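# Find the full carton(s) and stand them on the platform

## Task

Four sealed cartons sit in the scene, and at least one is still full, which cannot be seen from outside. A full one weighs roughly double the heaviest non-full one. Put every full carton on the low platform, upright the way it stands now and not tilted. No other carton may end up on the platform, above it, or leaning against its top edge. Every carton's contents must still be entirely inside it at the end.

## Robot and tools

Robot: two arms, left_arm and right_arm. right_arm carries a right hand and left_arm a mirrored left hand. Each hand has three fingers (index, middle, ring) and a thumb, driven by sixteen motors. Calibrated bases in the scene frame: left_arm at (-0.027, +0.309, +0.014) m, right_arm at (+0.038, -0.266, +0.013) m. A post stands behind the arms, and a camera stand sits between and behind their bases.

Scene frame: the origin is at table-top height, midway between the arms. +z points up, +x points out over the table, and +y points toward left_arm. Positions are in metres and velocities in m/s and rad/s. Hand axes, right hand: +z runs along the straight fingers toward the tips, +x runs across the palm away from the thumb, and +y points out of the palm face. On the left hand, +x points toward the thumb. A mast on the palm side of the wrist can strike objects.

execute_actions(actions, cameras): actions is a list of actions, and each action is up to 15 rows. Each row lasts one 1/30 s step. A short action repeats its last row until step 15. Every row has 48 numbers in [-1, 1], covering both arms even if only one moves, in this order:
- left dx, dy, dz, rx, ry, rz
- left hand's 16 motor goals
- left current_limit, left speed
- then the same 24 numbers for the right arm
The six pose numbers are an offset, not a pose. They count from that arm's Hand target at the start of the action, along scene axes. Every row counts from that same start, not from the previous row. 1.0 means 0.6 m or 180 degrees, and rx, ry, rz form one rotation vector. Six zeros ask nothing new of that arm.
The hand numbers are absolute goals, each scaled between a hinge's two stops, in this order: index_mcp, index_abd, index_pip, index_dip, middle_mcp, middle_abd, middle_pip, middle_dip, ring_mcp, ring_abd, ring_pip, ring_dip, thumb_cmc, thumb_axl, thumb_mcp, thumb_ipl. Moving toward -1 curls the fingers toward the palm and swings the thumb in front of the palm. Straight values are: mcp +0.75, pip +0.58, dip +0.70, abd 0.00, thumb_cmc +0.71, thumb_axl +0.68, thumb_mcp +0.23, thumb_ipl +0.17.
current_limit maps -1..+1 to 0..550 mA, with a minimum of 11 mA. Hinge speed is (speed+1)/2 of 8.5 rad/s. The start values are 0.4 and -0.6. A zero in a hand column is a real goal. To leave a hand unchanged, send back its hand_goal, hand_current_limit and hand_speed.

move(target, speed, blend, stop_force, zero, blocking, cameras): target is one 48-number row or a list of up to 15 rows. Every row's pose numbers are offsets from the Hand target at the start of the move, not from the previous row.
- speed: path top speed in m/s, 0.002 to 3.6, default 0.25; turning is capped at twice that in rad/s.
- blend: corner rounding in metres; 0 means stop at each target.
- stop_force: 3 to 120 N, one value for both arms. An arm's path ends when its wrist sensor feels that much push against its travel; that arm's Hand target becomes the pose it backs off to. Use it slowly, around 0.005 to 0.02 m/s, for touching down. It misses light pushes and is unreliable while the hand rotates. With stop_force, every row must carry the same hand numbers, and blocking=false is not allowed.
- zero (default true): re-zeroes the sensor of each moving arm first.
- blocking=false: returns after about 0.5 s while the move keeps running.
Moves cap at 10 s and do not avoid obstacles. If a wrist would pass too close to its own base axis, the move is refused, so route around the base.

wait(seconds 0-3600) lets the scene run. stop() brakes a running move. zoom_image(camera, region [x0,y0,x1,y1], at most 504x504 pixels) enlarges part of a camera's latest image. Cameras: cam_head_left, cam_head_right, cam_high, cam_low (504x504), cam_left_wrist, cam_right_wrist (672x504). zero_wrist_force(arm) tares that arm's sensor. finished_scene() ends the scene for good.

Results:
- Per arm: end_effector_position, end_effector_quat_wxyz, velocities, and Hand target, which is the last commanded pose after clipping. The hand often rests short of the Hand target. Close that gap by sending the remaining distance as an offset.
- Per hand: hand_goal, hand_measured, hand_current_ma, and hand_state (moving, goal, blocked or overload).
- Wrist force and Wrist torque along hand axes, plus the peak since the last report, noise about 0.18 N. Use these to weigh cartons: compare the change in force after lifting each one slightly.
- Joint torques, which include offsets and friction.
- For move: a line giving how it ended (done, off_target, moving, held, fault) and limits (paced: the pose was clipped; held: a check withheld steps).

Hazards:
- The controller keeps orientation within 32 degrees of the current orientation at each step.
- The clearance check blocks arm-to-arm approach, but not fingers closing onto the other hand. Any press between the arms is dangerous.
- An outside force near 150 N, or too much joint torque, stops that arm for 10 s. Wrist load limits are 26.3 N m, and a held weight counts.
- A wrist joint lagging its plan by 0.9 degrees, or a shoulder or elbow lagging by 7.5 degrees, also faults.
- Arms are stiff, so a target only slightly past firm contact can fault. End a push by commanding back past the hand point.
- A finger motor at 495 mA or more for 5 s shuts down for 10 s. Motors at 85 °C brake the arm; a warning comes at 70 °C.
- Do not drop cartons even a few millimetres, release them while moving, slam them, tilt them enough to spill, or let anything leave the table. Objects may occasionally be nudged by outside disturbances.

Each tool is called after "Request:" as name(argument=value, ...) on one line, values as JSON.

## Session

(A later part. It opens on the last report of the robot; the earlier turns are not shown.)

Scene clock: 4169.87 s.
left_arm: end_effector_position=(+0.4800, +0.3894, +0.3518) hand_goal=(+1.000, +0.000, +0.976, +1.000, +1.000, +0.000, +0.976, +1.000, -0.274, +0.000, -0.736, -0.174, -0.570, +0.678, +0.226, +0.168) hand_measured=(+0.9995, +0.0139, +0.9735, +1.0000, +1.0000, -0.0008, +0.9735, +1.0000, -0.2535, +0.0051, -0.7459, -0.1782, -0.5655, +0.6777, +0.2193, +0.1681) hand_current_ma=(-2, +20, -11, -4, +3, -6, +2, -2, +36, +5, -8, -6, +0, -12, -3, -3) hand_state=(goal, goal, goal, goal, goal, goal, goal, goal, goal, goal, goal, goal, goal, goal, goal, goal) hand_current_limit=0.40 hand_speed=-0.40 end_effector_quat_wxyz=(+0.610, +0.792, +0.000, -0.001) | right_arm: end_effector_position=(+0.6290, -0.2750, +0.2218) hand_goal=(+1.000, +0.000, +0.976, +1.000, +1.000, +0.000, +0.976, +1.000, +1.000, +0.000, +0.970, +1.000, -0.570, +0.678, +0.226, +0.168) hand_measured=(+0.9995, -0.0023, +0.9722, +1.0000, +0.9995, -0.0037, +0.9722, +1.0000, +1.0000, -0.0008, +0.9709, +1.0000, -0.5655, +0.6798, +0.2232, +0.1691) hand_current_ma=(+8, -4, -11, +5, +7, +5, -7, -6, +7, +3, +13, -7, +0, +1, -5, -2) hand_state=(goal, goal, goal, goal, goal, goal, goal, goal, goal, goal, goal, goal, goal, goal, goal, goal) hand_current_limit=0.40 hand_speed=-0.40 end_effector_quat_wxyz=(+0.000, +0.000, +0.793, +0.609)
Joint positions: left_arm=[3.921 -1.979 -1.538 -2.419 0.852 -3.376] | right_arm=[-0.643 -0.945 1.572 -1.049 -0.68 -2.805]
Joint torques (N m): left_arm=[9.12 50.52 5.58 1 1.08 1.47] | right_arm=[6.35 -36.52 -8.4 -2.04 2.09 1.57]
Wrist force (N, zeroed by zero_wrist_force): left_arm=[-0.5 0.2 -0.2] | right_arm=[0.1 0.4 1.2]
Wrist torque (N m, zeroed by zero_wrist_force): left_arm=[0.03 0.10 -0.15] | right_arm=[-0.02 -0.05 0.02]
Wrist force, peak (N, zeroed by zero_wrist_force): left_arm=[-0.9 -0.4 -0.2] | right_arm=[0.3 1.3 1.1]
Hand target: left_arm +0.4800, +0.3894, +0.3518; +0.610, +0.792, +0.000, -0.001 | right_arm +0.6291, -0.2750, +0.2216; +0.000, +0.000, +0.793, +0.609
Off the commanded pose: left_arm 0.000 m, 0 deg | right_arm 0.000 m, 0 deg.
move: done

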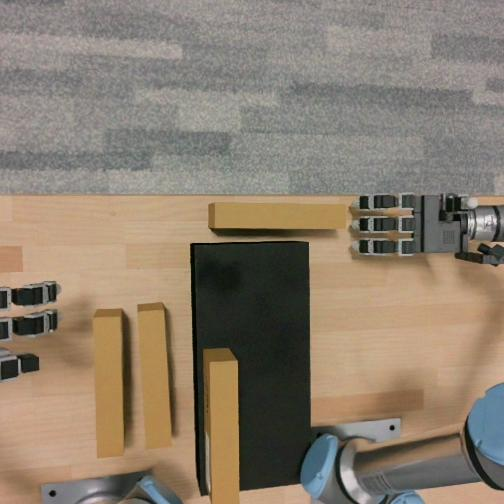

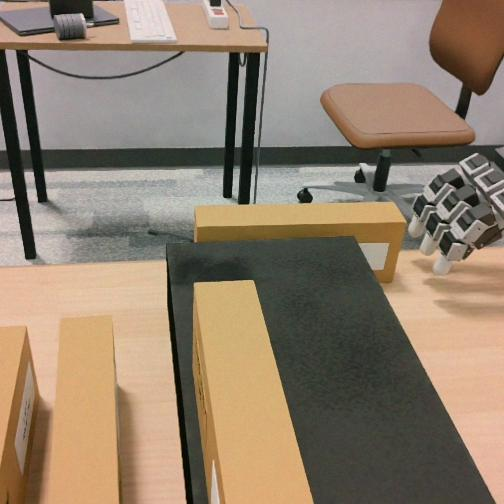

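Request:
move(target=[[0.2333,-0.3323,-0.0863,0,0,0,1,0,0.975,1,1,0,0.975,1,-0.274,0,-0.737,-0.174,-0.57,0.678,0.226,0.168,0.4,-0.4,-0.005,0,0,0,0,0,1,0,0.975,1,1,0,0.975,1,1,0,0.97,1,-0.57,0.678,0.226,0.168,0.4,-0.4],[0.24,-0.3823,-0.0863,0,0,0,1,0,0.975,1,1,0,0.975,1,-0.274,0,-0.737,-0.174,-0.57,0.678,0.226,0.168,0.4,-0.4,-0.005,0,0,0,0,0,1,0,0.975,1,1,0,0.975,1,1,0,0.97,1,-0.57,0.678,0.226,0.168,0.4,-0.4]], speed=[0.15,0.1], blend=[0.02,0], cameras=["cam_high","cam_low"])

Scene clock: 4188.10 s.
left_arm: end_effector_position=(+0.6239, +0.1602, +0.2999) hand_goal=(+1.000, +0.000, +0.976, +1.000, +1.000, +0.000, +0.976, +1.000, -0.274, +0.000, -0.736, -0.174, -0.570, +0.678, +0.226, +0.168) hand_measured=(+1.0000, +0.0124, +0.9722, +1.0000, +1.0000, -0.0008, +0.9735, +1.0000, -0.2547, +0.0065, -0.7459, -0.1782, -0.5655, +0.6777, +0.2183, +0.1672) hand_current_ma=(-9, +16, -11, -17, -4, -3, +4, -15, +24, +15, +5, +7, -5, +1, -14, +13) hand_state=(goal, goal, goal, goal, goal, goal, goal, goal, goal, goal, goal, goal, goal, goal, goal, goal) hand_current_limit=0.40 hand_speed=-0.40 end_effector_quat_wxyz=(+0.610, +0.792, +0.000, -0.001) | right_arm: end_effector_position=(+0.6261, -0.2750, +0.2216) hand_goal=(+1.000, +0.000, +0.976, +1.000, +1.000, +0.000, +0.976, +1.000, +1.000, +0.000, +0.970, +1.000, -0.570, +0.678, +0.226, +0.168) hand_measured=(+1.0000, -0.0023, +0.9709, +1.0000, +1.0000, -0.0037, +0.9722, +1.0000, +0.9995, +0.0007, +0.9709, +1.0000, -0.5655, +0.6798, +0.2232, +0.1681) hand_current_ma=(+9, +1, -4, +8, +1, -2, -12, -7, +6, +5, +8, +3, -3, +4, +5, +5) hand_state=(goal, goal, goal, goal, goal, goal, goal, goal, goal, goal, goal, goal, goal, goal, goal, goal) hand_current_limit=0.40 hand_speed=-0.40 end_effector_quat_wxyz=(+0.000, +0.000, +0.793, +0.609)
Joint positions: left_arm=[3.462 -2.106 -1.529 -2.01 0.442 -3.735] | right_arm=[-0.646 -0.95 1.581 -1.052 -0.683 -2.807]
Joint torques (N m): left_arm=[-10.17 48.88 5.83 2.1 -3.29 -1.64] | right_arm=[-5.01 -52.5 -7.21 -2.15 -0.67 -1.54]
Wrist force (N, zeroed by zero_wrist_force): left_arm=[-0.3 -0.1 0.0] | right_arm=[0.3 0.5 1.2]
Wrist torque (N m, zeroed by zero_wrist_force): left_arm=[-0.01 0.08 0.00] | right_arm=[0.00 -0.08 0.22]
Wrist force, peak (N, zeroed by zero_wrist_force): left_arm=[-0.9 -0.1 -0.7] | right_arm=[0.4 0.8 1.4]
Hand target: left_arm +0.6240, +0.1601, +0.3000; +0.610, +0.792, +0.000, -0.001 | right_arm +0.6261, -0.2750, +0.2216; +0.000, +0.000, +0.793, +0.609
Off the commanded pose: left_arm 0.000 m, 0 deg | right_arm 0.000 m, 0 deg.
move: done; blend cut to 0.0151 m at target 1

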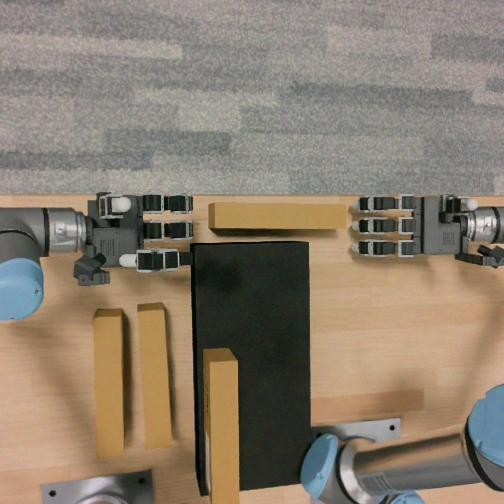

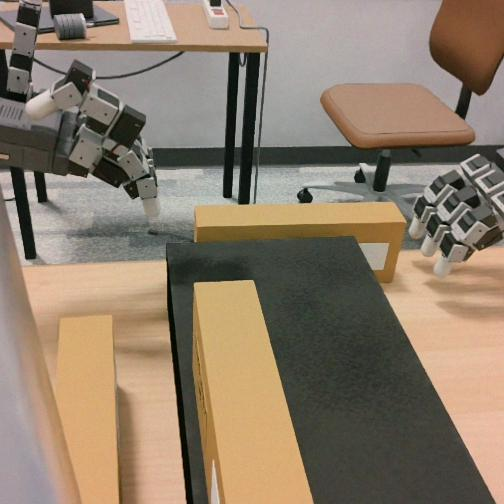

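Request:
move(target=[0,0,-0.1307,0,0,0,1,0,0.975,1,1,0,0.975,1,-0.274,0,-0.737,-0.174,-0.57,0.678,0.226,0.168,0.4,-0.4,0,0,0,0,0,0,1,0,0.975,1,1,0,0.975,1,1,0,0.97,1,-0.57,0.678,0.226,0.168,0.4,-0.4], speed=0.05, cameras=["cam_high","cam_low"])

Request:
zoom_image(camera="cam_high", region=[150, 180, 250, 270])

Request:
zoom_image(camera="cam_high", region=[310, 180, 410, 270])

Scene clock: 4200.97 s.
left_arm: end_effector_position=(+0.6240, +0.1600, +0.2217) hand_goal=(+1.000, +0.000, +0.976, +1.000, +1.000, +0.000, +0.976, +1.000, -0.274, +0.000, -0.736, -0.174, -0.570, +0.678, +0.226, +0.168) hand_measured=(+0.9995, +0.0109, +0.9722, +1.0000, +0.9995, +0.0007, +0.9735, +1.0000, -0.2559, +0.0051, -0.7472, -0.1782, -0.5655, +0.6777, +0.2183, +0.1681) hand_current_ma=(-8, +24, -19, -6, -3, +5, +9, -14, +29, -6, -9, -9, +13, -9, -11, +6) hand_state=(goal, goal, goal, goal, goal, goal, goal, goal, goal, goal, goal, goal, goal, goal, goal, goal) hand_current_limit=0.40 hand_speed=-0.40 end_effector_quat_wxyz=(+0.610, +0.792, +0.000, -0.001) | right_arm: end_effector_position=(+0.6261, -0.2750, +0.2216) hand_goal=(+1.000, +0.000, +0.976, +1.000, +1.000, +0.000, +0.976, +1.000, +1.000, +0.000, +0.970, +1.000, -0.570, +0.678, +0.226, +0.168) hand_measured=(+0.9995, -0.0023, +0.9709, +0.9990, +1.0000, -0.0037, +0.9722, +1.0000, +1.0000, +0.0007, +0.9709, +1.0000, -0.5667, +0.6798, +0.2232, +0.1681) hand_current_ma=(+9, +7, -9, +2, +11, +5, +0, -3, +18, +10, +10, +0, +0, +1, +1, +3) hand_state=(goal, goal, goal, goal, goal, goal, goal, goal, goal, goal, goal, goal, goal, goal, goal, goal) hand_current_limit=0.40 hand_speed=-0.40 end_effector_quat_wxyz=(+0.000, +0.000, +0.793, +0.609)
Joint positions: left_arm=[3.462 -2.206 -1.595 -1.843 0.442 -3.735] | right_arm=[-0.646 -0.95 1.581 -1.052 -0.683 -2.807]
Joint torques (N m): left_arm=[-5.28 34.54 2.96 1.71 -2.82 -1.33] | right_arm=[-5.57 -51.62 -6.96 -2.21 -0.72 -1.41]
Wrist force (N, zeroed by zero_wrist_force): left_arm=[-0.5 0.1 0.0] | right_arm=[0.2 0.4 1.4]
Wrist torque (N m, zeroed by zero_wrist_force): left_arm=[0.01 0.11 -0.04] | right_arm=[-0.03 -0.07 0.22]
Wrist force, peak (N, zeroed by zero_wrist_force): left_arm=[-0.6 0.9 -0.2] | right_arm=[0.3 0.7 1.6]
Hand target: left_arm +0.6240, +0.1601, +0.2216; +0.610, +0.792, +0.000, -0.001 | right_arm +0.6261, -0.2750, +0.2216; +0.000, +0.000, +0.793, +0.609
Off the commanded pose: left_arm 0.000 m, 0 deg | right_arm 0.000 m, 0 deg.
move: done

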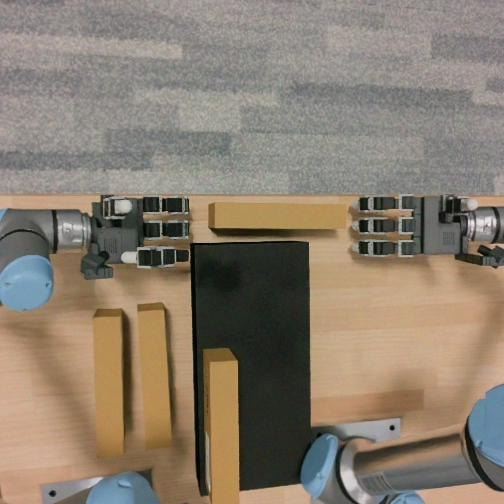

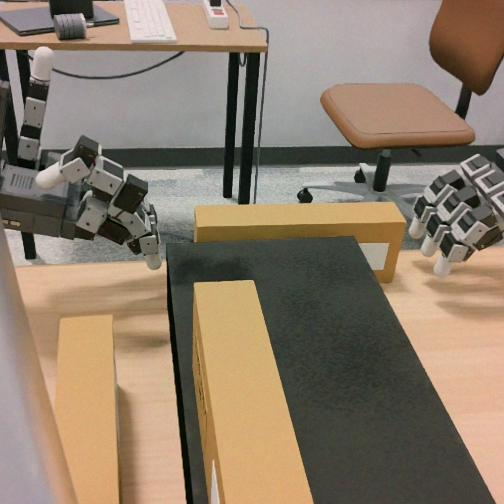

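Scaled by 5.040 from the camera's image (finer frame: 720x720).

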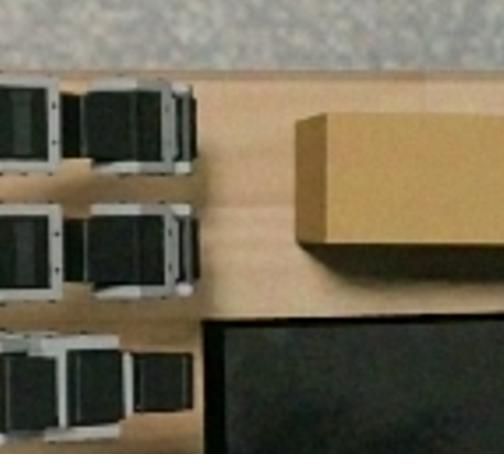

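Scaled by 5.040 from the camera's image (finer frame: 720x720).

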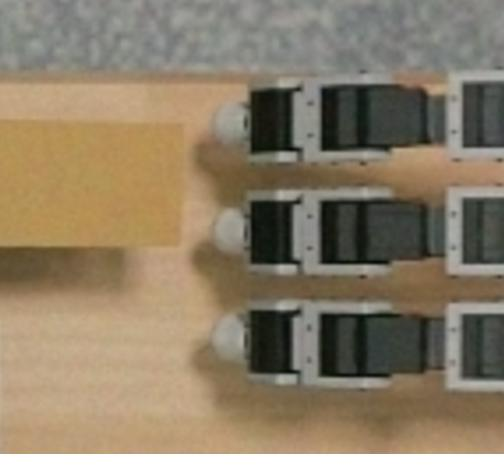

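Request:
move(target=[0.0083,-0.03,0,0,0,0,1,0,0.975,1,1,0,0.975,1,-0.274,0,-0.737,-0.174,-0.57,0.678,0.226,0.168,0.4,-0.4,0,0.03,0,0,0,0,1,0,0.975,1,1,0,0.975,1,1,0,0.97,1,-0.57,0.678,0.226,0.168,0.4,-0.4], speed=0.04, cameras=["cam_high"])

Request:
zoom_image(camera="cam_high", region=[150, 180, 250, 270])

Request:
zero_wrist_force(arm="left_arm")

Request:
zero_wrist_force(arm="right_arm")

Scene clock: 4222.43 s.
left_arm: end_effector_position=(+0.6289, +0.1422, +0.2216) hand_goal=(+1.000, +0.000, +0.976, +1.000, +1.000, +0.000, +0.976, +1.000, -0.274, +0.000, -0.736, -0.174, -0.570, +0.678, +0.226, +0.168) hand_measured=(+1.0000, +0.0124, +0.9709, +0.9990, +1.0000, +0.0021, +0.9735, +0.9990, -0.2547, +0.0051, -0.7472, -0.1795, -0.5642, +0.6767, +0.2193, +0.1672) hand_current_ma=(-17, +13, -19, +3, +0, +1, +14, -5, +39, +11, -9, +1, +4, -5, -5, +1) hand_state=(goal, goal, goal, goal, goal, goal, goal, goal, goal, goal, goal, goal, goal, goal, goal, goal) hand_current_limit=0.40 hand_speed=-0.40 end_effector_quat_wxyz=(+0.610, +0.792, +0.000, -0.001) | right_arm: end_effector_position=(+0.6261, -0.2571, +0.2216) hand_goal=(+1.000, +0.000, +0.976, +1.000, +1.000, +0.000, +0.976, +1.000, +1.000, +0.000, +0.970, +1.000, -0.570, +0.678, +0.226, +0.168) hand_measured=(+1.0000, -0.0023, +0.9709, +1.0000, +0.9995, -0.0037, +0.9722, +0.9990, +0.9995, -0.0008, +0.9709, +1.0000, -0.5667, +0.6809, +0.2222, +0.1681) hand_current_ma=(+9, -1, -6, +8, +9, +0, -10, -6, +2, +1, +10, -8, -1, +6, -5, +4) hand_state=(goal, goal, goal, goal, goal, goal, goal, goal, goal, goal, goal, goal, goal, goal, goal, goal) hand_current_limit=0.40 hand_speed=-0.40 end_effector_quat_wxyz=(+0.000, +0.000, +0.793, +0.609)
Joint positions: left_arm=[3.432 -2.208 -1.598 -1.797 0.418 -3.779] | right_arm=[-0.621 -0.965 1.609 -1.078 -0.661 -2.791]
Joint torques (N m): left_arm=[-11.79 34.35 4.6 2.18 -3.18 -1.39] | right_arm=[5.64 -51.23 -6.48 -2.27 2.01 1.58]
Wrist force (N, zeroed by zero_wrist_force): left_arm=[-0.5 -0.1 0.0] | right_arm=[0.3 0.4 0.9]
Wrist torque (N m, zeroed by zero_wrist_force): left_arm=[-0.02 0.10 -0.03] | right_arm=[0.00 -0.07 0.04]
Wrist force, peak (N, zeroed by zero_wrist_force): left_arm=[-0.9 -0.3 -0.2] | right_arm=[-0.1 0.8 1.7]
Hand target: left_arm +0.6290, +0.1421, +0.2216; +0.610, +0.792, +0.000, -0.001 | right_arm +0.6261, -0.2570, +0.2216; +0.000, +0.000, +0.793, +0.609
Off the commanded pose: left_arm 0.000 m, 0 deg | right_arm 0.000 m, 0 deg.
move: done

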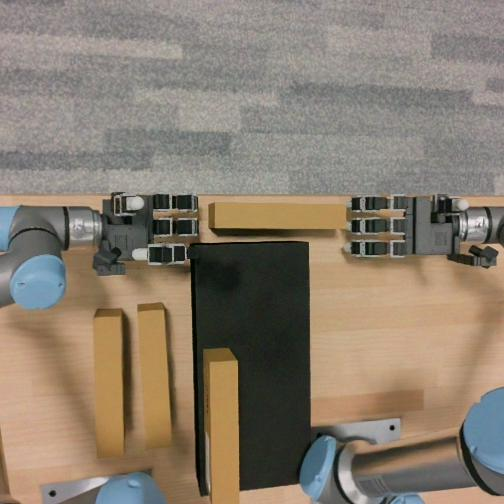

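Scaled by 5.040 from the camera's image (finer frame: 720x720).

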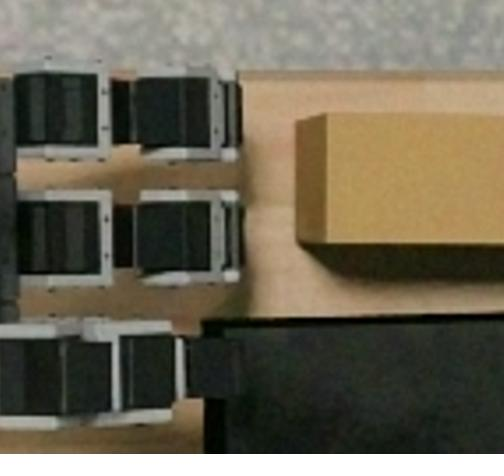

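Wrist force sensor zeroed.

Wrist force sensor zeroed.

Request:
move(target=[0,-0.06,0,0,0,0,1,0,0.975,1,1,0,0.975,1,-0.274,0,-0.737,-0.174,-0.57,0.678,0.226,0.168,0.4,-0.4,0,0.05,0,0,0,0,1,0,0.975,1,1,0,0.975,1,1,0,0.97,1,-0.57,0.678,0.226,0.168,0.4,-0.4], speed=0.008, stop_force=5, cameras=["cam_high","cam_low"])

Scene clock: 4232.37 s.
left_arm: end_effector_position=(+0.6290, +0.1145, +0.2216) hand_goal=(+1.000, +0.000, +0.976, +1.000, +1.000, +0.000, +0.976, +1.000, -0.274, +0.000, -0.736, -0.174, -0.570, +0.678, +0.226, +0.168) hand_measured=(+0.9995, +0.0124, +0.9760, +1.0000, +1.0000, +0.0007, +0.9812, +0.9990, -0.2547, +0.0051, -0.7459, -0.1795, -0.5655, +0.6767, +0.2193, +0.1672) hand_current_ma=(-11, +14, -8, -3, +13, -11, +23, -6, +21, -5, -5, -1, -8, -20, +3, +2) hand_state=(goal, goal, goal, goal, goal, goal, goal, goal, goal, goal, goal, goal, goal, goal, goal, goal) hand_current_limit=0.40 hand_speed=-0.40 end_effector_quat_wxyz=(+0.610, +0.792, +0.000, -0.001) | right_arm: end_effector_position=(+0.6261, -0.2394, +0.2216) hand_goal=(+1.000, +0.000, +0.976, +1.000, +1.000, +0.000, +0.976, +1.000, +1.000, +0.000, +0.970, +1.000, -0.570, +0.678, +0.226, +0.168) hand_measured=(+1.0000, -0.0023, +0.9786, +1.0000, +1.0000, -0.0052, +0.9773, +1.0000, +0.9995, -0.0008, +0.9709, +1.0000, -0.5667, +0.6809, +0.2232, +0.1681) hand_current_ma=(+13, -6, +4, +8, +7, +7, +15, -2, +12, +9, +12, -5, -2, +5, +0, +4) hand_state=(goal, goal, goal, goal, goal, goal, goal, goal, goal, goal, goal, goal, goal, goal, goal, goal) hand_current_limit=0.40 hand_speed=-0.40 end_effector_quat_wxyz=(+0.000, +0.000, +0.793, +0.609)
Joint positions: left_arm=[3.39 -2.201 -1.627 -1.711 0.386 -3.85] | right_arm=[-0.597 -0.979 1.636 -1.105 -0.639 -2.774]
Joint torques (N m): left_arm=[5.11 34.56 27.15 -0.36 0.05 1.45] | right_arm=[-2.61 -33.22 -21.47 2.9 -0.54 -1.54]
Wrist force (N, zeroed by zero_wrist_force): left_arm=[-0.6 -0.4 -5.1] | right_arm=[0.1 -0.1 -5.4]
Wrist torque (N m, zeroed by zero_wrist_force): left_arm=[0.64 -0.05 -0.14] | right_arm=[0.70 0.04 0.01]
Wrist force, peak (N, zeroed by zero_wrist_force): left_arm=[-0.1 -0.1 -6.9] | right_arm=[-0.6 -0.9 -6.7]
Hand target: left_arm +0.6290, +0.1145, +0.2216; +0.610, +0.792, +0.000, -0.001 (not the last commanded pose) | right_arm +0.6261, -0.2394, +0.2216; +0.000, +0.000, +0.793, +0.609 (not the last commanded pose)
Off the commanded pose: left_arm 0.008 m, 0 deg | right_arm 0.012 m, 0 deg.
move: contact (left_arm, right_arm)

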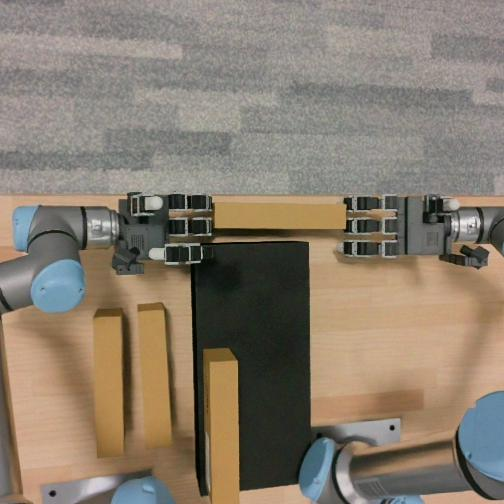

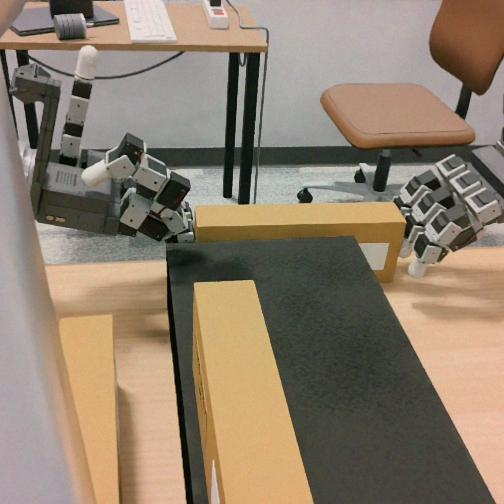

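Request:
move(target=[0,-0.02,0,0,0,0,1,0,0.975,1,1,0,0.975,1,-0.274,0,-0.737,-0.174,-0.57,0.678,0.226,0.168,0.4,-0.4,0,0.02,0,0,0,0,1,0,0.975,1,1,0,0.975,1,1,0,0.97,1,-0.57,0.678,0.226,0.168,0.4,-0.4], speed=0.003, stop_force=18, zero=false)

Scene clock: 4240.10 s.
left_arm: end_effector_position=(+0.6290, +0.1124, +0.2216) hand_goal=(+1.000, +0.000, +0.976, +1.000, +1.000, +0.000, +0.976, +1.000, -0.274, +0.000, -0.736, -0.174, -0.570, +0.678, +0.226, +0.168) hand_measured=(+1.0000, +0.0124, +0.9824, +1.0000, +1.0000, -0.0023, +0.9863, +1.0000, -0.2559, +0.0051, -0.7472, -0.1795, -0.5655, +0.6777, +0.2183, +0.1672) hand_current_ma=(+3, +13, +5, +8, -2, -6, +23, -3, +35, +8, -4, +0, +3, -10, +6, +6) hand_state=(goal, goal, goal, goal, goal, goal, goal, goal, goal, goal, goal, goal, goal, goal, goal, goal) hand_current_limit=0.40 hand_speed=-0.40 end_effector_quat_wxyz=(+0.610, +0.792, +0.000, -0.001) | right_arm: end_effector_position=(+0.6261, -0.2375, +0.2216) hand_goal=(+1.000, +0.000, +0.976, +1.000, +1.000, +0.000, +0.976, +1.000, +1.000, +0.000, +0.970, +1.000, -0.570, +0.678, +0.226, +0.168) hand_measured=(+1.0000, -0.0037, +0.9850, +1.0000, +1.0000, -0.0052, +0.9837, +1.0000, +1.0000, +0.0007, +0.9709, +1.0000, -0.5667, +0.6798, +0.2222, +0.1681) hand_current_ma=(+17, -2, +22, +4, +14, +11, +18, -1, +1, +7, +8, -2, +3, +4, -7, +3) hand_state=(goal, goal, goal, goal, goal, goal, goal, goal, goal, goal, goal, goal, goal, goal, goal, goal) hand_current_limit=0.40 hand_speed=-0.40 end_effector_quat_wxyz=(+0.000, +0.000, +0.793, +0.609)
Joint positions: left_arm=[3.386 -2.2 -1.629 -1.704 0.384 -3.855] | right_arm=[-0.594 -0.98 1.639 -1.108 -0.636 -2.772]
Joint torques (N m): left_arm=[-4.07 41.48 24.27 -0.96 -1.17 1.65] | right_arm=[3.22 -29.94 -18.33 4 -0.15 -1.22]
Wrist force (N, zeroed by zero_wrist_force): left_arm=[-1.0 0.8 -19.4] | right_arm=[-0.2 -0.9 -18.3]
Wrist torque (N m, zeroed by zero_wrist_force): left_arm=[2.60 -0.29 -0.23] | right_arm=[2.38 0.19 -0.04]
Wrist force, peak (N, zeroed by zero_wrist_force): left_arm=[-0.7 1.2 -20.3] | right_arm=[-0.4 -0.4 -19.4]
Hand target: left_arm +0.6290, +0.1124, +0.2216; +0.610, +0.792, +0.000, -0.001 (not the last commanded pose) | right_arm +0.6261, -0.2375, +0.2216; +0.000, +0.000, +0.793, +0.609 (not the last commanded pose)
Off the commanded pose: left_arm 0.010 m, 0 deg | right_arm 0.010 m, 0 deg.
move: contact (left_arm, right_arm)

Request:
move(target=[[0,-0.0015,0.0,0,0,0,1,0,0.975,1,1,0,0.975,1,-0.274,0,-0.737,-0.174,-0.57,0.678,0.226,0.168,0.4,-0.4,0,0.0015,0.0,0,0,0,1,0,0.975,1,1,0,0.975,1,1,0,0.97,1,-0.57,0.678,0.226,0.168,0.4,-0.4],[0,-0.0015,0.02,0,0,0,1,0,0.975,1,1,0,0.975,1,-0.274,0,-0.737,-0.174,-0.57,0.678,0.226,0.168,0.4,-0.4,0,0.0015,0.02,0,0,0,1,0,0.975,1,1,0,0.975,1,1,0,0.97,1,-0.57,0.678,0.226,0.168,0.4,-0.4]], speed=[0.003,0.008], cameras=["cam_low"])

Scene clock: 4251.67 s.
left_arm: end_effector_position=(+0.6290, +0.1115, +0.2334) hand_goal=(+1.000, +0.000, +0.976, +1.000, +1.000, +0.000, +0.976, +1.000, -0.274, +0.000, -0.736, -0.174, -0.570, +0.678, +0.226, +0.168) hand_measured=(+1.0000, +0.0124, +0.9863, +1.0000, +1.0000, -0.0008, +0.9927, +1.0000, -0.2559, +0.0065, -0.7459, -0.1782, -0.5655, +0.6767, +0.2193, +0.1681) hand_current_ma=(+0, +29, -1, -16, +5, -17, +29, -11, +27, +5, +2, -5, -9, -11, -5, -5) hand_state=(goal, goal, goal, goal, goal, goal, goal, goal, goal, goal, goal, goal, goal, goal, goal, goal) hand_current_limit=0.40 hand_speed=-0.40 end_effector_quat_wxyz=(+0.610, +0.792, +0.000, -0.001) | right_arm: end_effector_position=(+0.6261, -0.2366, +0.2334) hand_goal=(+1.000, +0.000, +0.976, +1.000, +1.000, +0.000, +0.976, +1.000, +1.000, +0.000, +0.970, +1.000, -0.570, +0.678, +0.226, +0.168) hand_measured=(+1.0000, -0.0023, +0.9901, +1.0000, +1.0000, -0.0052, +0.9876, +1.0000, +1.0000, +0.0007, +0.9709, +1.0000, -0.5667, +0.6809, +0.2232, +0.1681) hand_current_ma=(+12, -4, +34, +0, +11, +1, +31, +1, +9, +5, +12, +1, +4, +7, +3, -5) hand_state=(goal, goal, goal, goal, goal, goal, goal, goal, goal, goal, goal, goal, goal, goal, goal, goal) hand_current_limit=0.40 hand_speed=-0.40 end_effector_quat_wxyz=(+0.000, +0.000, +0.793, +0.609)
Joint positions: left_arm=[3.385 -2.183 -1.622 -1.726 0.383 -3.858] | right_arm=[-0.593 -0.998 1.632 -1.084 -0.635 -2.771]
Joint torques (N m): left_arm=[-20.28 60.01 30.13 -1.26 -5.91 -0.43] | right_arm=[15.13 -54.36 -20.31 5.89 3.36 0.9]
Wrist force (N, zeroed by zero_wrist_force): left_arm=[-0.2 -19.7 -16.8] | right_arm=[-1.3 -18.1 -16.7]
Wrist torque (N m, zeroed by zero_wrist_force): left_arm=[2.96 -0.19 0.19] | right_arm=[2.99 0.16 -0.17]
Wrist force, peak (N, zeroed by zero_wrist_force): left_arm=[0.2 -20.2 -16.9] | right_arm=[-1.0 -18.5 -17.1]
Hand target: left_arm +0.6290, +0.1115, +0.2336; +0.610, +0.792, +0.000, -0.001 | right_arm +0.6261, -0.2366, +0.2336; +0.000, +0.000, +0.793, +0.609
Off the commanded pose: left_arm 0.000 m, 0 deg | right_arm 0.000 m, 0 deg.
move: done

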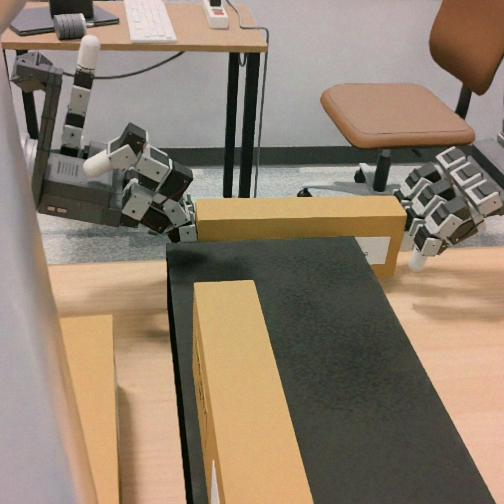

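Request:
move(target=[[0,-0.0017,0.0,0,0,0,1,0,0.975,1,1,0,0.975,1,-0.274,0,-0.737,-0.174,-0.57,0.678,0.226,0.168,0.4,-0.4,0,0.0017,0.0,0,0,0,1,0,0.975,1,1,0,0.975,1,1,0,0.97,1,-0.57,0.678,0.226,0.168,0.4,-0.4],[0,-0.0017,0.15,0,0,0,1,0,0.975,1,1,0,0.975,1,-0.274,0,-0.737,-0.174,-0.57,0.678,0.226,0.168,0.4,-0.4,0,0.0017,0.15,0,0,0,1,0,0.975,1,1,0,0.975,1,1,0,0.97,1,-0.57,0.678,0.226,0.168,0.4,-0.4]], speed=[0.003,0.04], cameras=["cam_low","cam_high"])

Scene clock: 4271.47 s.
left_arm: end_effector_position=(+0.6290, +0.1105, +0.3235) hand_goal=(+1.000, +0.000, +0.976, +1.000, +1.000, +0.000, +0.976, +1.000, -0.274, +0.000, -0.736, -0.174, -0.570, +0.678, +0.226, +0.168) hand_measured=(+1.0000, +0.0124, +0.9889, +1.0000, +1.0000, -0.0023, +0.9978, +1.0000, -0.2547, +0.0051, -0.7459, -0.1795, -0.5667, +0.6777, +0.2193, +0.1681) hand_current_ma=(+5, +21, +16, -7, +9, -7, +34, +1, +37, -2, +5, -7, -2, -14, -10, -2) hand_state=(goal, goal, goal, goal, goal, goal, blocked, goal, goal, goal, goal, goal, goal, goal, goal, goal) hand_current_limit=0.40 hand_speed=-0.40 end_effector_quat_wxyz=(+0.610, +0.792, +0.000, -0.001) | right_arm: end_effector_position=(+0.6261, -0.2356, +0.3235) hand_goal=(+1.000, +0.000, +0.976, +1.000, +1.000, +0.000, +0.976, +1.000, +1.000, +0.000, +0.970, +1.000, -0.570, +0.678, +0.226, +0.168) hand_measured=(+1.0000, -0.0023, +0.9940, +1.0000, +1.0000, -0.0037, +0.9914, +1.0000, +1.0000, -0.0008, +0.9709, +1.0000, -0.5655, +0.6798, +0.2232, +0.1681) hand_current_ma=(+22, -8, +53, +18, +10, +0, +45, +1, +1, +1, +15, -12, +4, +6, -6, -2) hand_state=(goal, goal, goal, goal, goal, goal, goal, goal, goal, goal, goal, goal, goal, goal, goal, goal) hand_current_limit=0.40 hand_speed=-0.40 end_effector_quat_wxyz=(+0.000, +0.000, +0.793, +0.609)
Joint positions: left_arm=[3.383 -2.069 -1.542 -1.918 0.381 -3.861] | right_arm=[-0.592 -1.107 1.542 -0.885 -0.634 -2.77]
Joint torques (N m): left_arm=[-24.76 58.94 29.13 -1.58 -5.38 1.7] | right_arm=[17.62 -52.98 -22.69 7.09 2.34 -1.96]
Wrist force (N, zeroed by zero_wrist_force): left_arm=[0.1 -22.6 -24.3] | right_arm=[-1.7 -21.0 -24.5]
Wrist torque (N m, zeroed by zero_wrist_force): left_arm=[4.23 -0.28 0.12] | right_arm=[4.25 0.19 -0.17]
Wrist force, peak (N, zeroed by zero_wrist_force): left_arm=[0.1 -22.7 -24.4] | right_arm=[-1.7 -21.0 -24.5]
Hand target: left_arm +0.6290, +0.1105, +0.3236; +0.610, +0.792, +0.000, -0.001 | right_arm +0.6261, -0.2356, +0.3236; +0.000, +0.000, +0.793, +0.609
Off the commanded pose: left_arm 0.000 m, 0 deg | right_arm 0.000 m, 0 deg.
move: done
Images, in order (width x height): cam_high 504x504, cam_low 504x504.

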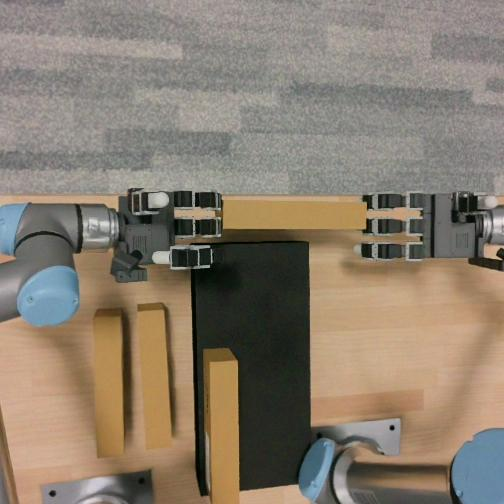

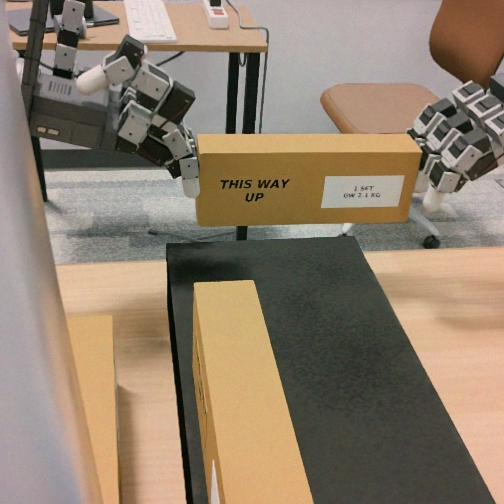

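Request:
move(target=[-0.1,0.0247,0.003,0,0,0,1,0,0.975,1,1,0,0.975,1,-0.274,0,-0.737,-0.174,-0.57,0.678,0.226,0.168,0.4,-0.4,-0.1,0.0247,0.003,0,0,0,1,0,0.975,1,1,0,0.975,1,1,0,0.97,1,-0.57,0.678,0.226,0.168,0.4,-0.4], speed=0.05, cameras=["cam_low","cam_high"])

Scene clock: 4349.27 s.
left_arm: end_effector_position=(+0.5691, +0.1253, +0.3254) hand_goal=(+1.000, +0.000, +0.976, +1.000, +1.000, +0.000, +0.976, +1.000, -0.274, +0.000, -0.736, -0.174, -0.570, +0.678, +0.226, +0.168) hand_measured=(+1.0000, +0.0139, +0.9901, +1.0000, +1.0000, -0.0023, +0.9978, +1.0000, -0.2547, +0.0051, -0.7459, -0.1795, -0.5667, +0.6767, +0.2203, +0.1681) hand_current_ma=(-2, +10, +7, -5, -6, -13, +34, +9, +30, -6, -14, +9, -5, -8, +7, +0) hand_state=(goal, goal, goal, goal, goal, goal, blocked, goal, goal, goal, goal, goal, goal, goal, goal, goal) hand_current_limit=0.40 hand_speed=-0.40 end_effector_quat_wxyz=(+0.610, +0.792, +0.000, -0.001) | right_arm: end_effector_position=(+0.5662, -0.2208, +0.3254) hand_goal=(+1.000, +0.000, +0.976, +1.000, +1.000, +0.000, +0.976, +1.000, +1.000, +0.000, +0.970, +1.000, -0.570, +0.678, +0.226, +0.168) hand_measured=(+1.0000, -0.0023, +0.9940, +1.0000, +1.0000, -0.0037, +0.9927, +1.0000, +0.9995, +0.0007, +0.9709, +1.0000, -0.5667, +0.6798, +0.2232, +0.1681) hand_current_ma=(+15, +2, +56, +4, +12, +9, +52, -2, +2, +10, +8, -1, +6, +4, -7, -3) hand_state=(goal, goal, goal, goal, goal, goal, goal, goal, goal, goal, goal, goal, goal, goal, goal, goal) hand_current_limit=0.40 hand_speed=-0.40 end_effector_quat_wxyz=(+0.000, +0.000, +0.793, +0.609)
Joint positions: left_arm=[3.438 -1.949 -1.702 -1.961 0.423 -3.77] | right_arm=[-0.631 -1.238 1.727 -0.917 -0.669 -2.797]
Joint torques (N m): left_arm=[-8.64 53.82 5.64 -2.59 -3.47 1.81] | right_arm=[8.33 -46.3 -3.61 2.68 1.07 -2]
Wrist force (N, zeroed by zero_wrist_force): left_arm=[-0.1 -22.1 -24.2] | right_arm=[-1.9 -20.4 -24.7]
Wrist torque (N m, zeroed by zero_wrist_force): left_arm=[4.31 -0.28 0.07] | right_arm=[4.36 0.22 -0.05]
Wrist force, peak (N, zeroed by zero_wrist_force): left_arm=[0.0 -23.2 -26.0] | right_arm=[-1.8 -21.2 -26.1]
Hand target: left_arm +0.5690, +0.1253, +0.3254; +0.610, +0.792, +0.000, -0.001 | right_arm +0.5661, -0.2208, +0.3254; +0.000, +0.000, +0.793, +0.609
Off the commanded pose: left_arm 0.000 m, 0 deg | right_arm 0.000 m, 0 deg.
move: done
Images, in order (width x height): cam_high 504x504, cam_low 504x504.

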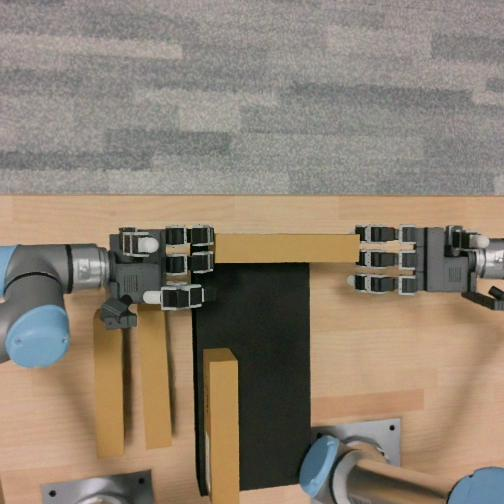

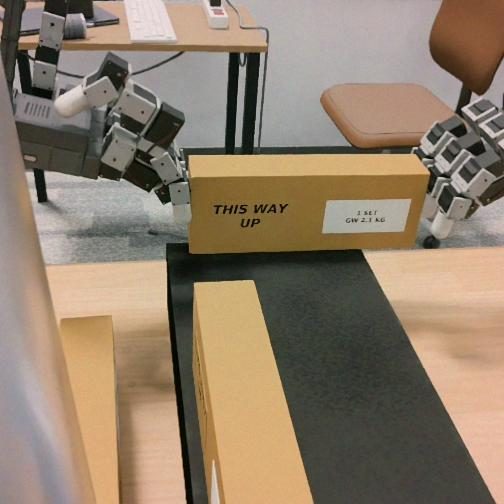

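Request:
move(target=[-0.13,0.032,-0.003,0,0,0,1,0,0.975,1,1,0,0.975,1,-0.274,0,-0.737,-0.174,-0.57,0.678,0.226,0.168,0.4,-0.4,-0.13,0.032,-0.003,0,0,0,1,0,0.975,1,1,0,0.975,1,1,0,0.97,1,-0.57,0.678,0.226,0.168,0.4,-0.4], speed=0.05, cameras=["cam_low","cam_high"])

Request:
zoom_image(camera="cam_high", region=[160, 220, 400, 420])

Scene clock: 4361.97 s.
left_arm: end_effector_position=(+0.4912, +0.1445, +0.3236) hand_goal=(+1.000, +0.000, +0.976, +1.000, +1.000, +0.000, +0.976, +1.000, -0.274, +0.000, -0.736, -0.174, -0.570, +0.678, +0.226, +0.168) hand_measured=(+1.0000, +0.0124, +0.9901, +1.0000, +1.0000, -0.0023, +0.9991, +1.0000, -0.2559, +0.0051, -0.7459, -0.1782, -0.5655, +0.6777, +0.2193, +0.1662) hand_current_ma=(-3, +26, +9, -6, +1, -8, +24, -3, +31, +0, +0, -6, +14, +4, -6, +7) hand_state=(goal, goal, goal, goal, goal, goal, blocked, goal, goal, goal, goal, goal, goal, goal, goal, goal) hand_current_limit=0.40 hand_speed=-0.40 end_effector_quat_wxyz=(+0.610, +0.792, +0.000, -0.001) end_effector_velocity=(-0.001, +0.001, +0.001) end_effector_angular_velocity=(+0.001, -0.001, +0.002) | right_arm: end_effector_position=(+0.4882, -0.2016, +0.3236) hand_goal=(+1.000, +0.000, +0.976, +1.000, +1.000, +0.000, +0.976, +1.000, +1.000, +0.000, +0.970, +1.000, -0.570, +0.678, +0.226, +0.168) hand_measured=(+1.0000, -0.0023, +0.9940, +1.0000, +1.0000, -0.0037, +0.9927, +1.0000, +1.0000, -0.0008, +0.9709, +1.0000, -0.5667, +0.6798, +0.2232, +0.1681) hand_current_ma=(+12, +3, +51, +10, +19, +6, +45, -1, +13, +8, +16, +0, +4, +7, -4, -5) hand_state=(goal, goal, goal, goal, goal, goal, goal, goal, goal, goal, goal, goal, goal, goal, goal, goal) hand_current_limit=0.40 hand_speed=-0.40 end_effector_quat_wxyz=(+0.000, +0.000, +0.793, +0.609)
Joint positions: left_arm=[3.528 -1.801 -1.893 -2.023 0.496 -3.652] | right_arm=[-0.697 -1.407 1.948 -0.938 -0.73 -2.839]
Joint velocities: left_arm=[0.004 0.005 -0.004 -0.002 0.002 0.002] | right_arm=[within noise]
Joint torques (N m): left_arm=[-5.1 45.71 3.46 -3.43 -2.69 1.68] | right_arm=[6.35 -36.11 -1.9 3.55 0.49 -2.02]
Wrist force (N, zeroed by zero_wrist_force): left_arm=[0.2 -22.4 -24.0] | right_arm=[-1.9 -20.7 -24.0]
Wrist torque (N m, zeroed by zero_wrist_force): left_arm=[4.29 -0.33 0.08] | right_arm=[4.32 0.19 -0.06]
Wrist force, peak (N, zeroed by zero_wrist_force): left_arm=[0.1 -23.3 -26.1] | right_arm=[-1.7 -21.8 -26.5]
Hand target: left_arm +0.4910, +0.1445, +0.3236; +0.610, +0.792, +0.000, -0.001 | right_arm +0.4881, -0.2016, +0.3236; +0.000, +0.000, +0.793, +0.609
Off the commanded pose: left_arm 0.000 m, 0 deg | right_arm 0.000 m, 0 deg.
move: done
Images, in order (width x height): cam_high 504x504, cam_low 504x504.

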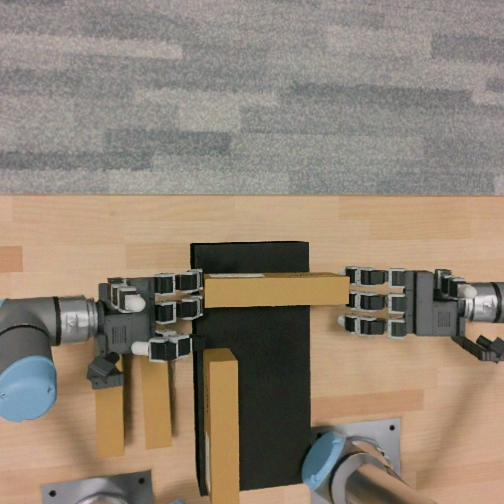

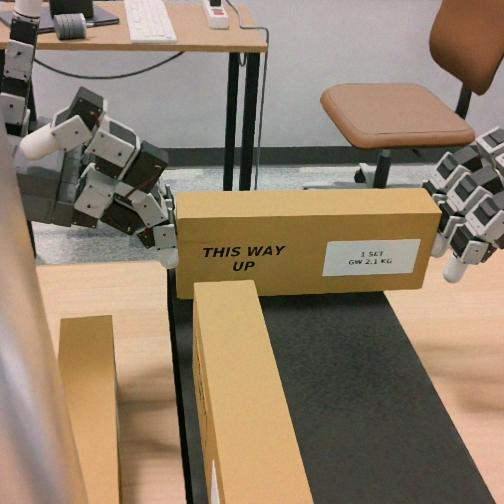

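Scaled by 2.100 from the camera's image (finer frame: 720x720).

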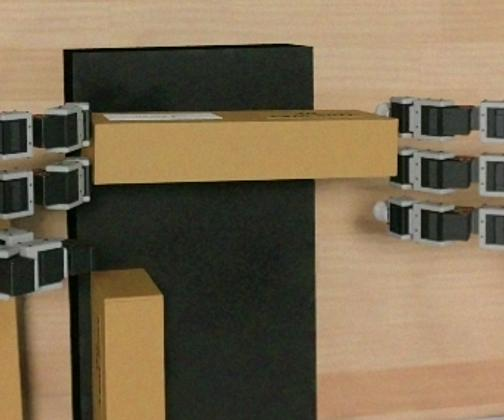

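Request:
move(target=[[-0.0208,0,0,0,0,0,1,0,0.975,1,1,0,0.975,1,-0.274,0,-0.737,-0.174,-0.57,0.678,0.226,0.168,0.4,-0.4,-0.0208,0,0,0,0,0,1,0,0.975,1,1,0,0.975,1,1,0,0.97,1,-0.57,0.678,0.226,0.168,0.4,-0.4],[-0.0208,0,-0.0185,0,0,0,1,0,0.975,1,1,0,0.975,1,-0.274,0,-0.737,-0.174,-0.57,0.678,0.226,0.168,0.4,-0.4,-0.0208,0,-0.0185,0,0,0,1,0,0.975,1,1,0,0.975,1,1,0,0.97,1,-0.57,0.678,0.226,0.168,0.4,-0.4],[-0.0208,0,-0.0205,0,0,0,1,0,0.975,1,1,0,0.975,1,-0.274,0,-0.737,-0.174,-0.57,0.678,0.226,0.168,0.4,-0.4,-0.0208,0,-0.0205,0,0,0,1,0,0.975,1,1,0,0.975,1,1,0,0.97,1,-0.57,0.678,0.226,0.168,0.4,-0.4]], speed=[0.03,0.01,0.003], cameras=["cam_low"])

Request:
zoom_image(camera="cam_low", region=[150, 180, 470, 310])

Scene clock: 4389.87 s.
left_arm: end_effector_position=(+0.4785, +0.1445, +0.3114) hand_goal=(+1.000, +0.000, +0.976, +1.000, +1.000, +0.000, +0.976, +1.000, -0.274, +0.000, -0.736, -0.174, -0.570, +0.678, +0.226, +0.168) hand_measured=(+1.0000, +0.0168, +0.9850, +1.0000, +1.0000, -0.0023, +0.9940, +1.0000, -0.2559, +0.0051, -0.7472, -0.1782, -0.5655, +0.6767, +0.2193, +0.1672) hand_current_ma=(-13, +24, +6, -2, +7, -27, +38, -1, +19, +14, +13, -10, -3, -6, -13, +3) hand_state=(goal, goal, goal, goal, goal, goal, goal, goal, goal, goal, goal, goal, goal, goal, goal, goal) hand_current_limit=0.40 hand_speed=-0.40 end_effector_quat_wxyz=(+0.610, +0.792, +0.000, -0.001) | right_arm: end_effector_position=(+0.4756, -0.2016, +0.3114) hand_goal=(+1.000, +0.000, +0.976, +1.000, +1.000, +0.000, +0.976, +1.000, +1.000, +0.000, +0.970, +1.000, -0.570, +0.678, +0.226, +0.168) hand_measured=(+1.0000, +0.0080, +0.9889, +1.0000, +1.0000, -0.0052, +0.9876, +1.0000, +0.9995, -0.0008, +0.9709, +1.0000, -0.5667, +0.6798, +0.2232, +0.1681) hand_current_ma=(+15, +16, +31, +8, +14, +1, +28, -3, +0, +4, +9, -4, +6, +9, +2, +1) hand_state=(goal, goal, goal, goal, goal, goal, goal, goal, goal, goal, goal, goal, goal, goal, goal, goal) hand_current_limit=0.40 hand_speed=-0.40 end_effector_quat_wxyz=(+0.000, +0.000, +0.793, +0.609)
Joint positions: left_arm=[3.539 -1.791 -1.941 -1.996 0.505 -3.64] | right_arm=[-0.716 -1.415 1.995 -0.968 -0.747 -2.849]
Joint torques (N m): left_arm=[-25.19 8.78 -6.87 -0.36 1.12 -1.34] | right_arm=[19.97 -10.06 8.08 0.88 -2.86 2.08]
Wrist force (N, zeroed by zero_wrist_force): left_arm=[1.4 12.3 -39.2] | right_arm=[-5.9 13.4 -39.4]
Wrist torque (N m, zeroed by zero_wrist_force): left_arm=[5.09 -0.43 0.01] | right_arm=[4.85 0.09 -0.52]
Wrist force, peak (N, zeroed by zero_wrist_force): left_arm=[-0.7 27.2 -47.7] | right_arm=[-3.7 23.2 -46.3]
Hand target: left_arm +0.4785, +0.1445, +0.3113; +0.610, +0.792, +0.000, -0.001 | right_arm +0.4756, -0.2016, +0.3113; +0.000, +0.000, +0.793, +0.609
Off the commanded pose: left_arm 0.000 m, 0 deg | right_arm 0.000 m, 0 deg.
move: done

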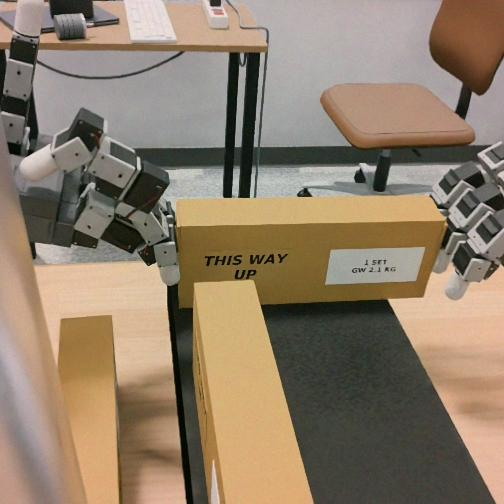

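Scaled by 1.575 from the camera's image (finer frame: 720x720).

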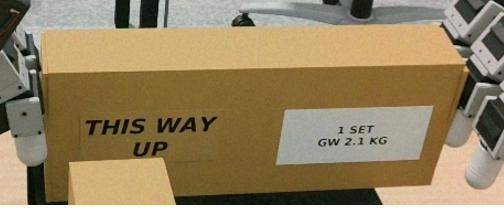

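Request:
move(target=[0,0,0.005,0,0,0,1,0,0.975,1,1,0,0.975,1,-0.274,0,-0.737,-0.174,-0.57,0.678,0.226,0.168,0.4,-0.4,0,0,0.005,0,0,0,1,0,0.975,1,1,0,0.975,1,1,0,0.97,1,-0.57,0.678,0.226,0.168,0.4,-0.4], speed=0.005)

Scene clock: 4397.17 s.
left_arm: end_effector_position=(+0.4785, +0.1445, +0.3141) hand_goal=(+1.000, +0.000, +0.976, +1.000, +1.000, +0.000, +0.976, +1.000, -0.274, +0.000, -0.736, -0.174, -0.570, +0.678, +0.226, +0.168) hand_measured=(+1.0000, +0.0168, +0.9876, +1.0000, +1.0000, -0.0023, +0.9978, +1.0000, -0.2535, +0.0051, -0.7472, -0.1795, -0.5655, +0.6767, +0.2183, +0.1681) hand_current_ma=(-5, +26, +2, -6, +7, -5, +45, -11, +30, -1, -9, +3, -3, -1, -17, +12) hand_state=(goal, goal, goal, goal, goal, goal, blocked, goal, goal, goal, goal, goal, goal, goal, goal, goal) hand_current_limit=0.40 hand_speed=-0.40 end_effector_quat_wxyz=(+0.610, +0.792, +0.000, -0.001) | right_arm: end_effector_position=(+0.4756, -0.2016, +0.3141) hand_goal=(+1.000, +0.000, +0.976, +1.000, +1.000, +0.000, +0.976, +1.000, +1.000, +0.000, +0.970, +1.000, -0.570, +0.678, +0.226, +0.168) hand_measured=(+1.0000, +0.0095, +0.9927, +1.0000, +1.0000, -0.0066, +0.9889, +1.0000, +0.9995, -0.0023, +0.9709, +1.0000, -0.5667, +0.6798, +0.2232, +0.1681) hand_current_ma=(+16, +16, +39, +0, +8, -5, +37, -3, +4, -2, +11, +0, +5, -1, -2, -3) hand_state=(goal, goal, goal, goal, goal, goal, goal, goal, goal, goal, goal, goal, goal, goal, goal, goal) hand_current_limit=0.40 hand_speed=-0.40 end_effector_quat_wxyz=(+0.000, +0.000, +0.793, +0.609)
Joint positions: left_arm=[3.539 -1.787 -1.938 -2.003 0.505 -3.64] | right_arm=[-0.716 -1.419 1.991 -0.961 -0.747 -2.849]
Joint torques (N m): left_arm=[-23.86 44.31 26.44 -4.12 -2.18 -1.19] | right_arm=[16.17 -32.98 -15.65 6.99 0.48 0.92]
Wrist force (N, zeroed by zero_wrist_force): left_arm=[1.4 -18.9 -24.9] | right_arm=[-1.8 -13.3 -25.9]
Wrist torque (N m, zeroed by zero_wrist_force): left_arm=[4.06 -0.17 0.49] | right_arm=[3.87 0.11 -0.01]
Wrist force, peak (N, zeroed by zero_wrist_force): left_arm=[1.2 14.1 -40.7] | right_arm=[-5.7 14.2 -40.3]
Hand target: left_arm +0.4785, +0.1445, +0.3143; +0.610, +0.792, +0.000, -0.001 | right_arm +0.4756, -0.2016, +0.3143; +0.000, +0.000, +0.793, +0.609
Off the commanded pose: left_arm 0.000 m, 0 deg | right_arm 0.000 m, 0 deg.
move: done

Request:
move(target=[[0,0,-0.0014,0,0,0,1,0,0.975,1,1,0,0.975,1,-0.274,0,-0.737,-0.174,-0.57,0.678,0.226,0.168,0.4,-0.4,0,0,-0.0014,0,0,0,1,0,0.975,1,1,0,0.975,1,1,0,0.97,1,-0.57,0.678,0.226,0.168,0.4,-0.4],[0,0.02,-0.0014,0,0,0,1,0,0.975,1,1,0,0.975,1,-0.274,0,-0.737,-0.174,-0.57,0.678,0.226,0.168,0.4,-0.4,0,-0.02,-0.0014,0,0,0,1,0,0.975,1,1,0,0.975,1,1,0,0.97,1,-0.57,0.678,0.226,0.168,0.4,-0.4]], speed=[0.003,0.008], cameras=["cam_low","cam_high"])

Request:
zoom_image(camera="cam_high", region=[160, 220, 400, 420])

Request:
zoom_image(camera="cam_low", region=[150, 180, 470, 310])

Scene clock: 4410.07 s.
left_arm: end_effector_position=(+0.4785, +0.1563, +0.3135) hand_goal=(+1.000, +0.000, +0.976, +1.000, +1.000, +0.000, +0.976, +1.000, -0.274, +0.000, -0.736, -0.174, -0.570, +0.678, +0.226, +0.168) hand_measured=(+0.9995, +0.0139, +0.9735, +0.9990, +1.0000, +0.0007, +0.9735, +1.0000, -0.2559, +0.0051, -0.7472, -0.1782, -0.5642, +0.6777, +0.2193, +0.1672) hand_current_ma=(-9, +31, -14, +6, +2, +3, +0, +0, +29, +7, -3, +2, -4, +0, -17, +7) hand_state=(goal, goal, goal, goal, goal, goal, goal, goal, goal, goal, goal, goal, goal, goal, goal, goal) hand_current_limit=0.40 hand_speed=-0.40 end_effector_quat_wxyz=(+0.610, +0.792, +0.000, -0.001) end_effector_velocity=(+0.001, +0.003, +0.000) end_effector_angular_velocity=(+0.000, +0.000, +0.004) | right_arm: end_effector_position=(+0.4756, -0.2134, +0.3135) hand_goal=(+1.000, +0.000, +0.976, +1.000, +1.000, +0.000, +0.976, +1.000, +1.000, +0.000, +0.970, +1.000, -0.570, +0.678, +0.226, +0.168) hand_measured=(+1.0000, +0.0065, +0.9722, +1.0000, +0.9995, -0.0052, +0.9735, +1.0000, +1.0000, -0.0008, +0.9709, +1.0000, -0.5667, +0.6798, +0.2232, +0.1681) hand_current_ma=(+12, +15, -9, +1, +5, +3, -4, -4, +15, -3, +16, -4, -1, -1, -1, +3) hand_state=(goal, goal, goal, goal, goal, goal, goal, goal, goal, goal, goal, goal, goal, goal, goal, goal) hand_current_limit=0.40 hand_speed=-0.40 end_effector_quat_wxyz=(+0.000, +0.000, +0.793, +0.609)
Joint positions: left_arm=[3.561 -1.795 -1.927 -2.027 0.525 -3.616] | right_arm=[-0.736 -1.406 1.976 -0.951 -0.766 -2.86]
Joint velocities: left_arm=[0.006 -0.001 0.002 -0.004 0.001 0.002] | right_arm=[within noise]
Joint torques (N m): left_arm=[8.49 17.24 27.24 -0.96 0.51 1.34] | right_arm=[-4.58 -16.89 -23.16 2.68 -0.74 -1.43]
Wrist force (N, zeroed by zero_wrist_force): left_arm=[-0.3 0.4 -0.2] | right_arm=[0.1 0.5 0.3]
Wrist torque (N m, zeroed by zero_wrist_force): left_arm=[0.08 0.03 -0.18] | right_arm=[0.08 -0.03 0.17]
Wrist force, peak (N, zeroed by zero_wrist_force): left_arm=[1.1 -20.6 -24.2] | right_arm=[-1.6 -15.6 -25.1]
Hand target: left_arm +0.4785, +0.1565, +0.3135; +0.610, +0.792, +0.000, -0.001 | right_arm +0.4756, -0.2136, +0.3135; +0.000, +0.000, +0.793, +0.609
Off the commanded pose: left_arm 0.000 m, 0 deg | right_arm 0.000 m, 0 deg.
move: done
Images, in order (width x height): cam_high 504x504, cam_low 504x504.

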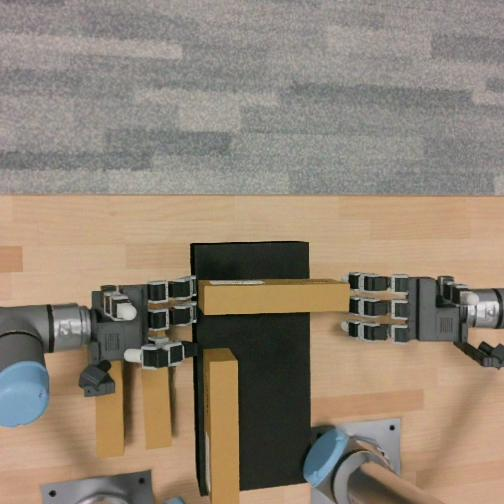

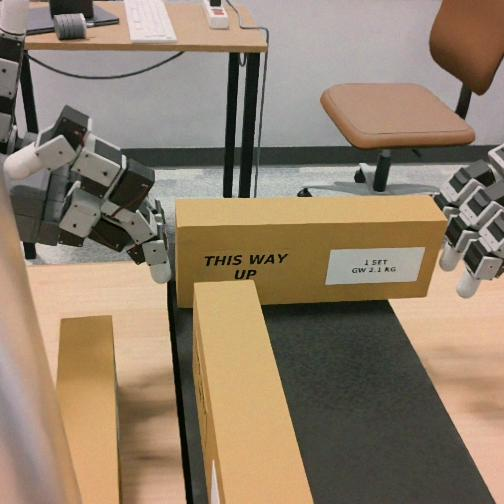

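Scaled by 2.100 from the camera's image (finer frame: 720x720).

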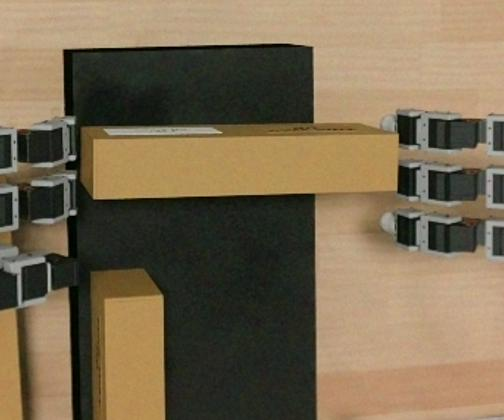

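Scaled by 1.575 from the camera's image (finer frame: 720x720).

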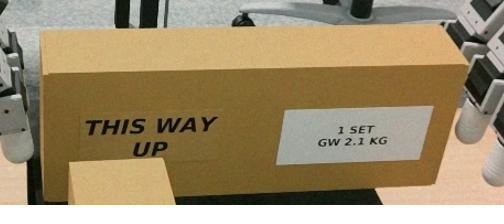

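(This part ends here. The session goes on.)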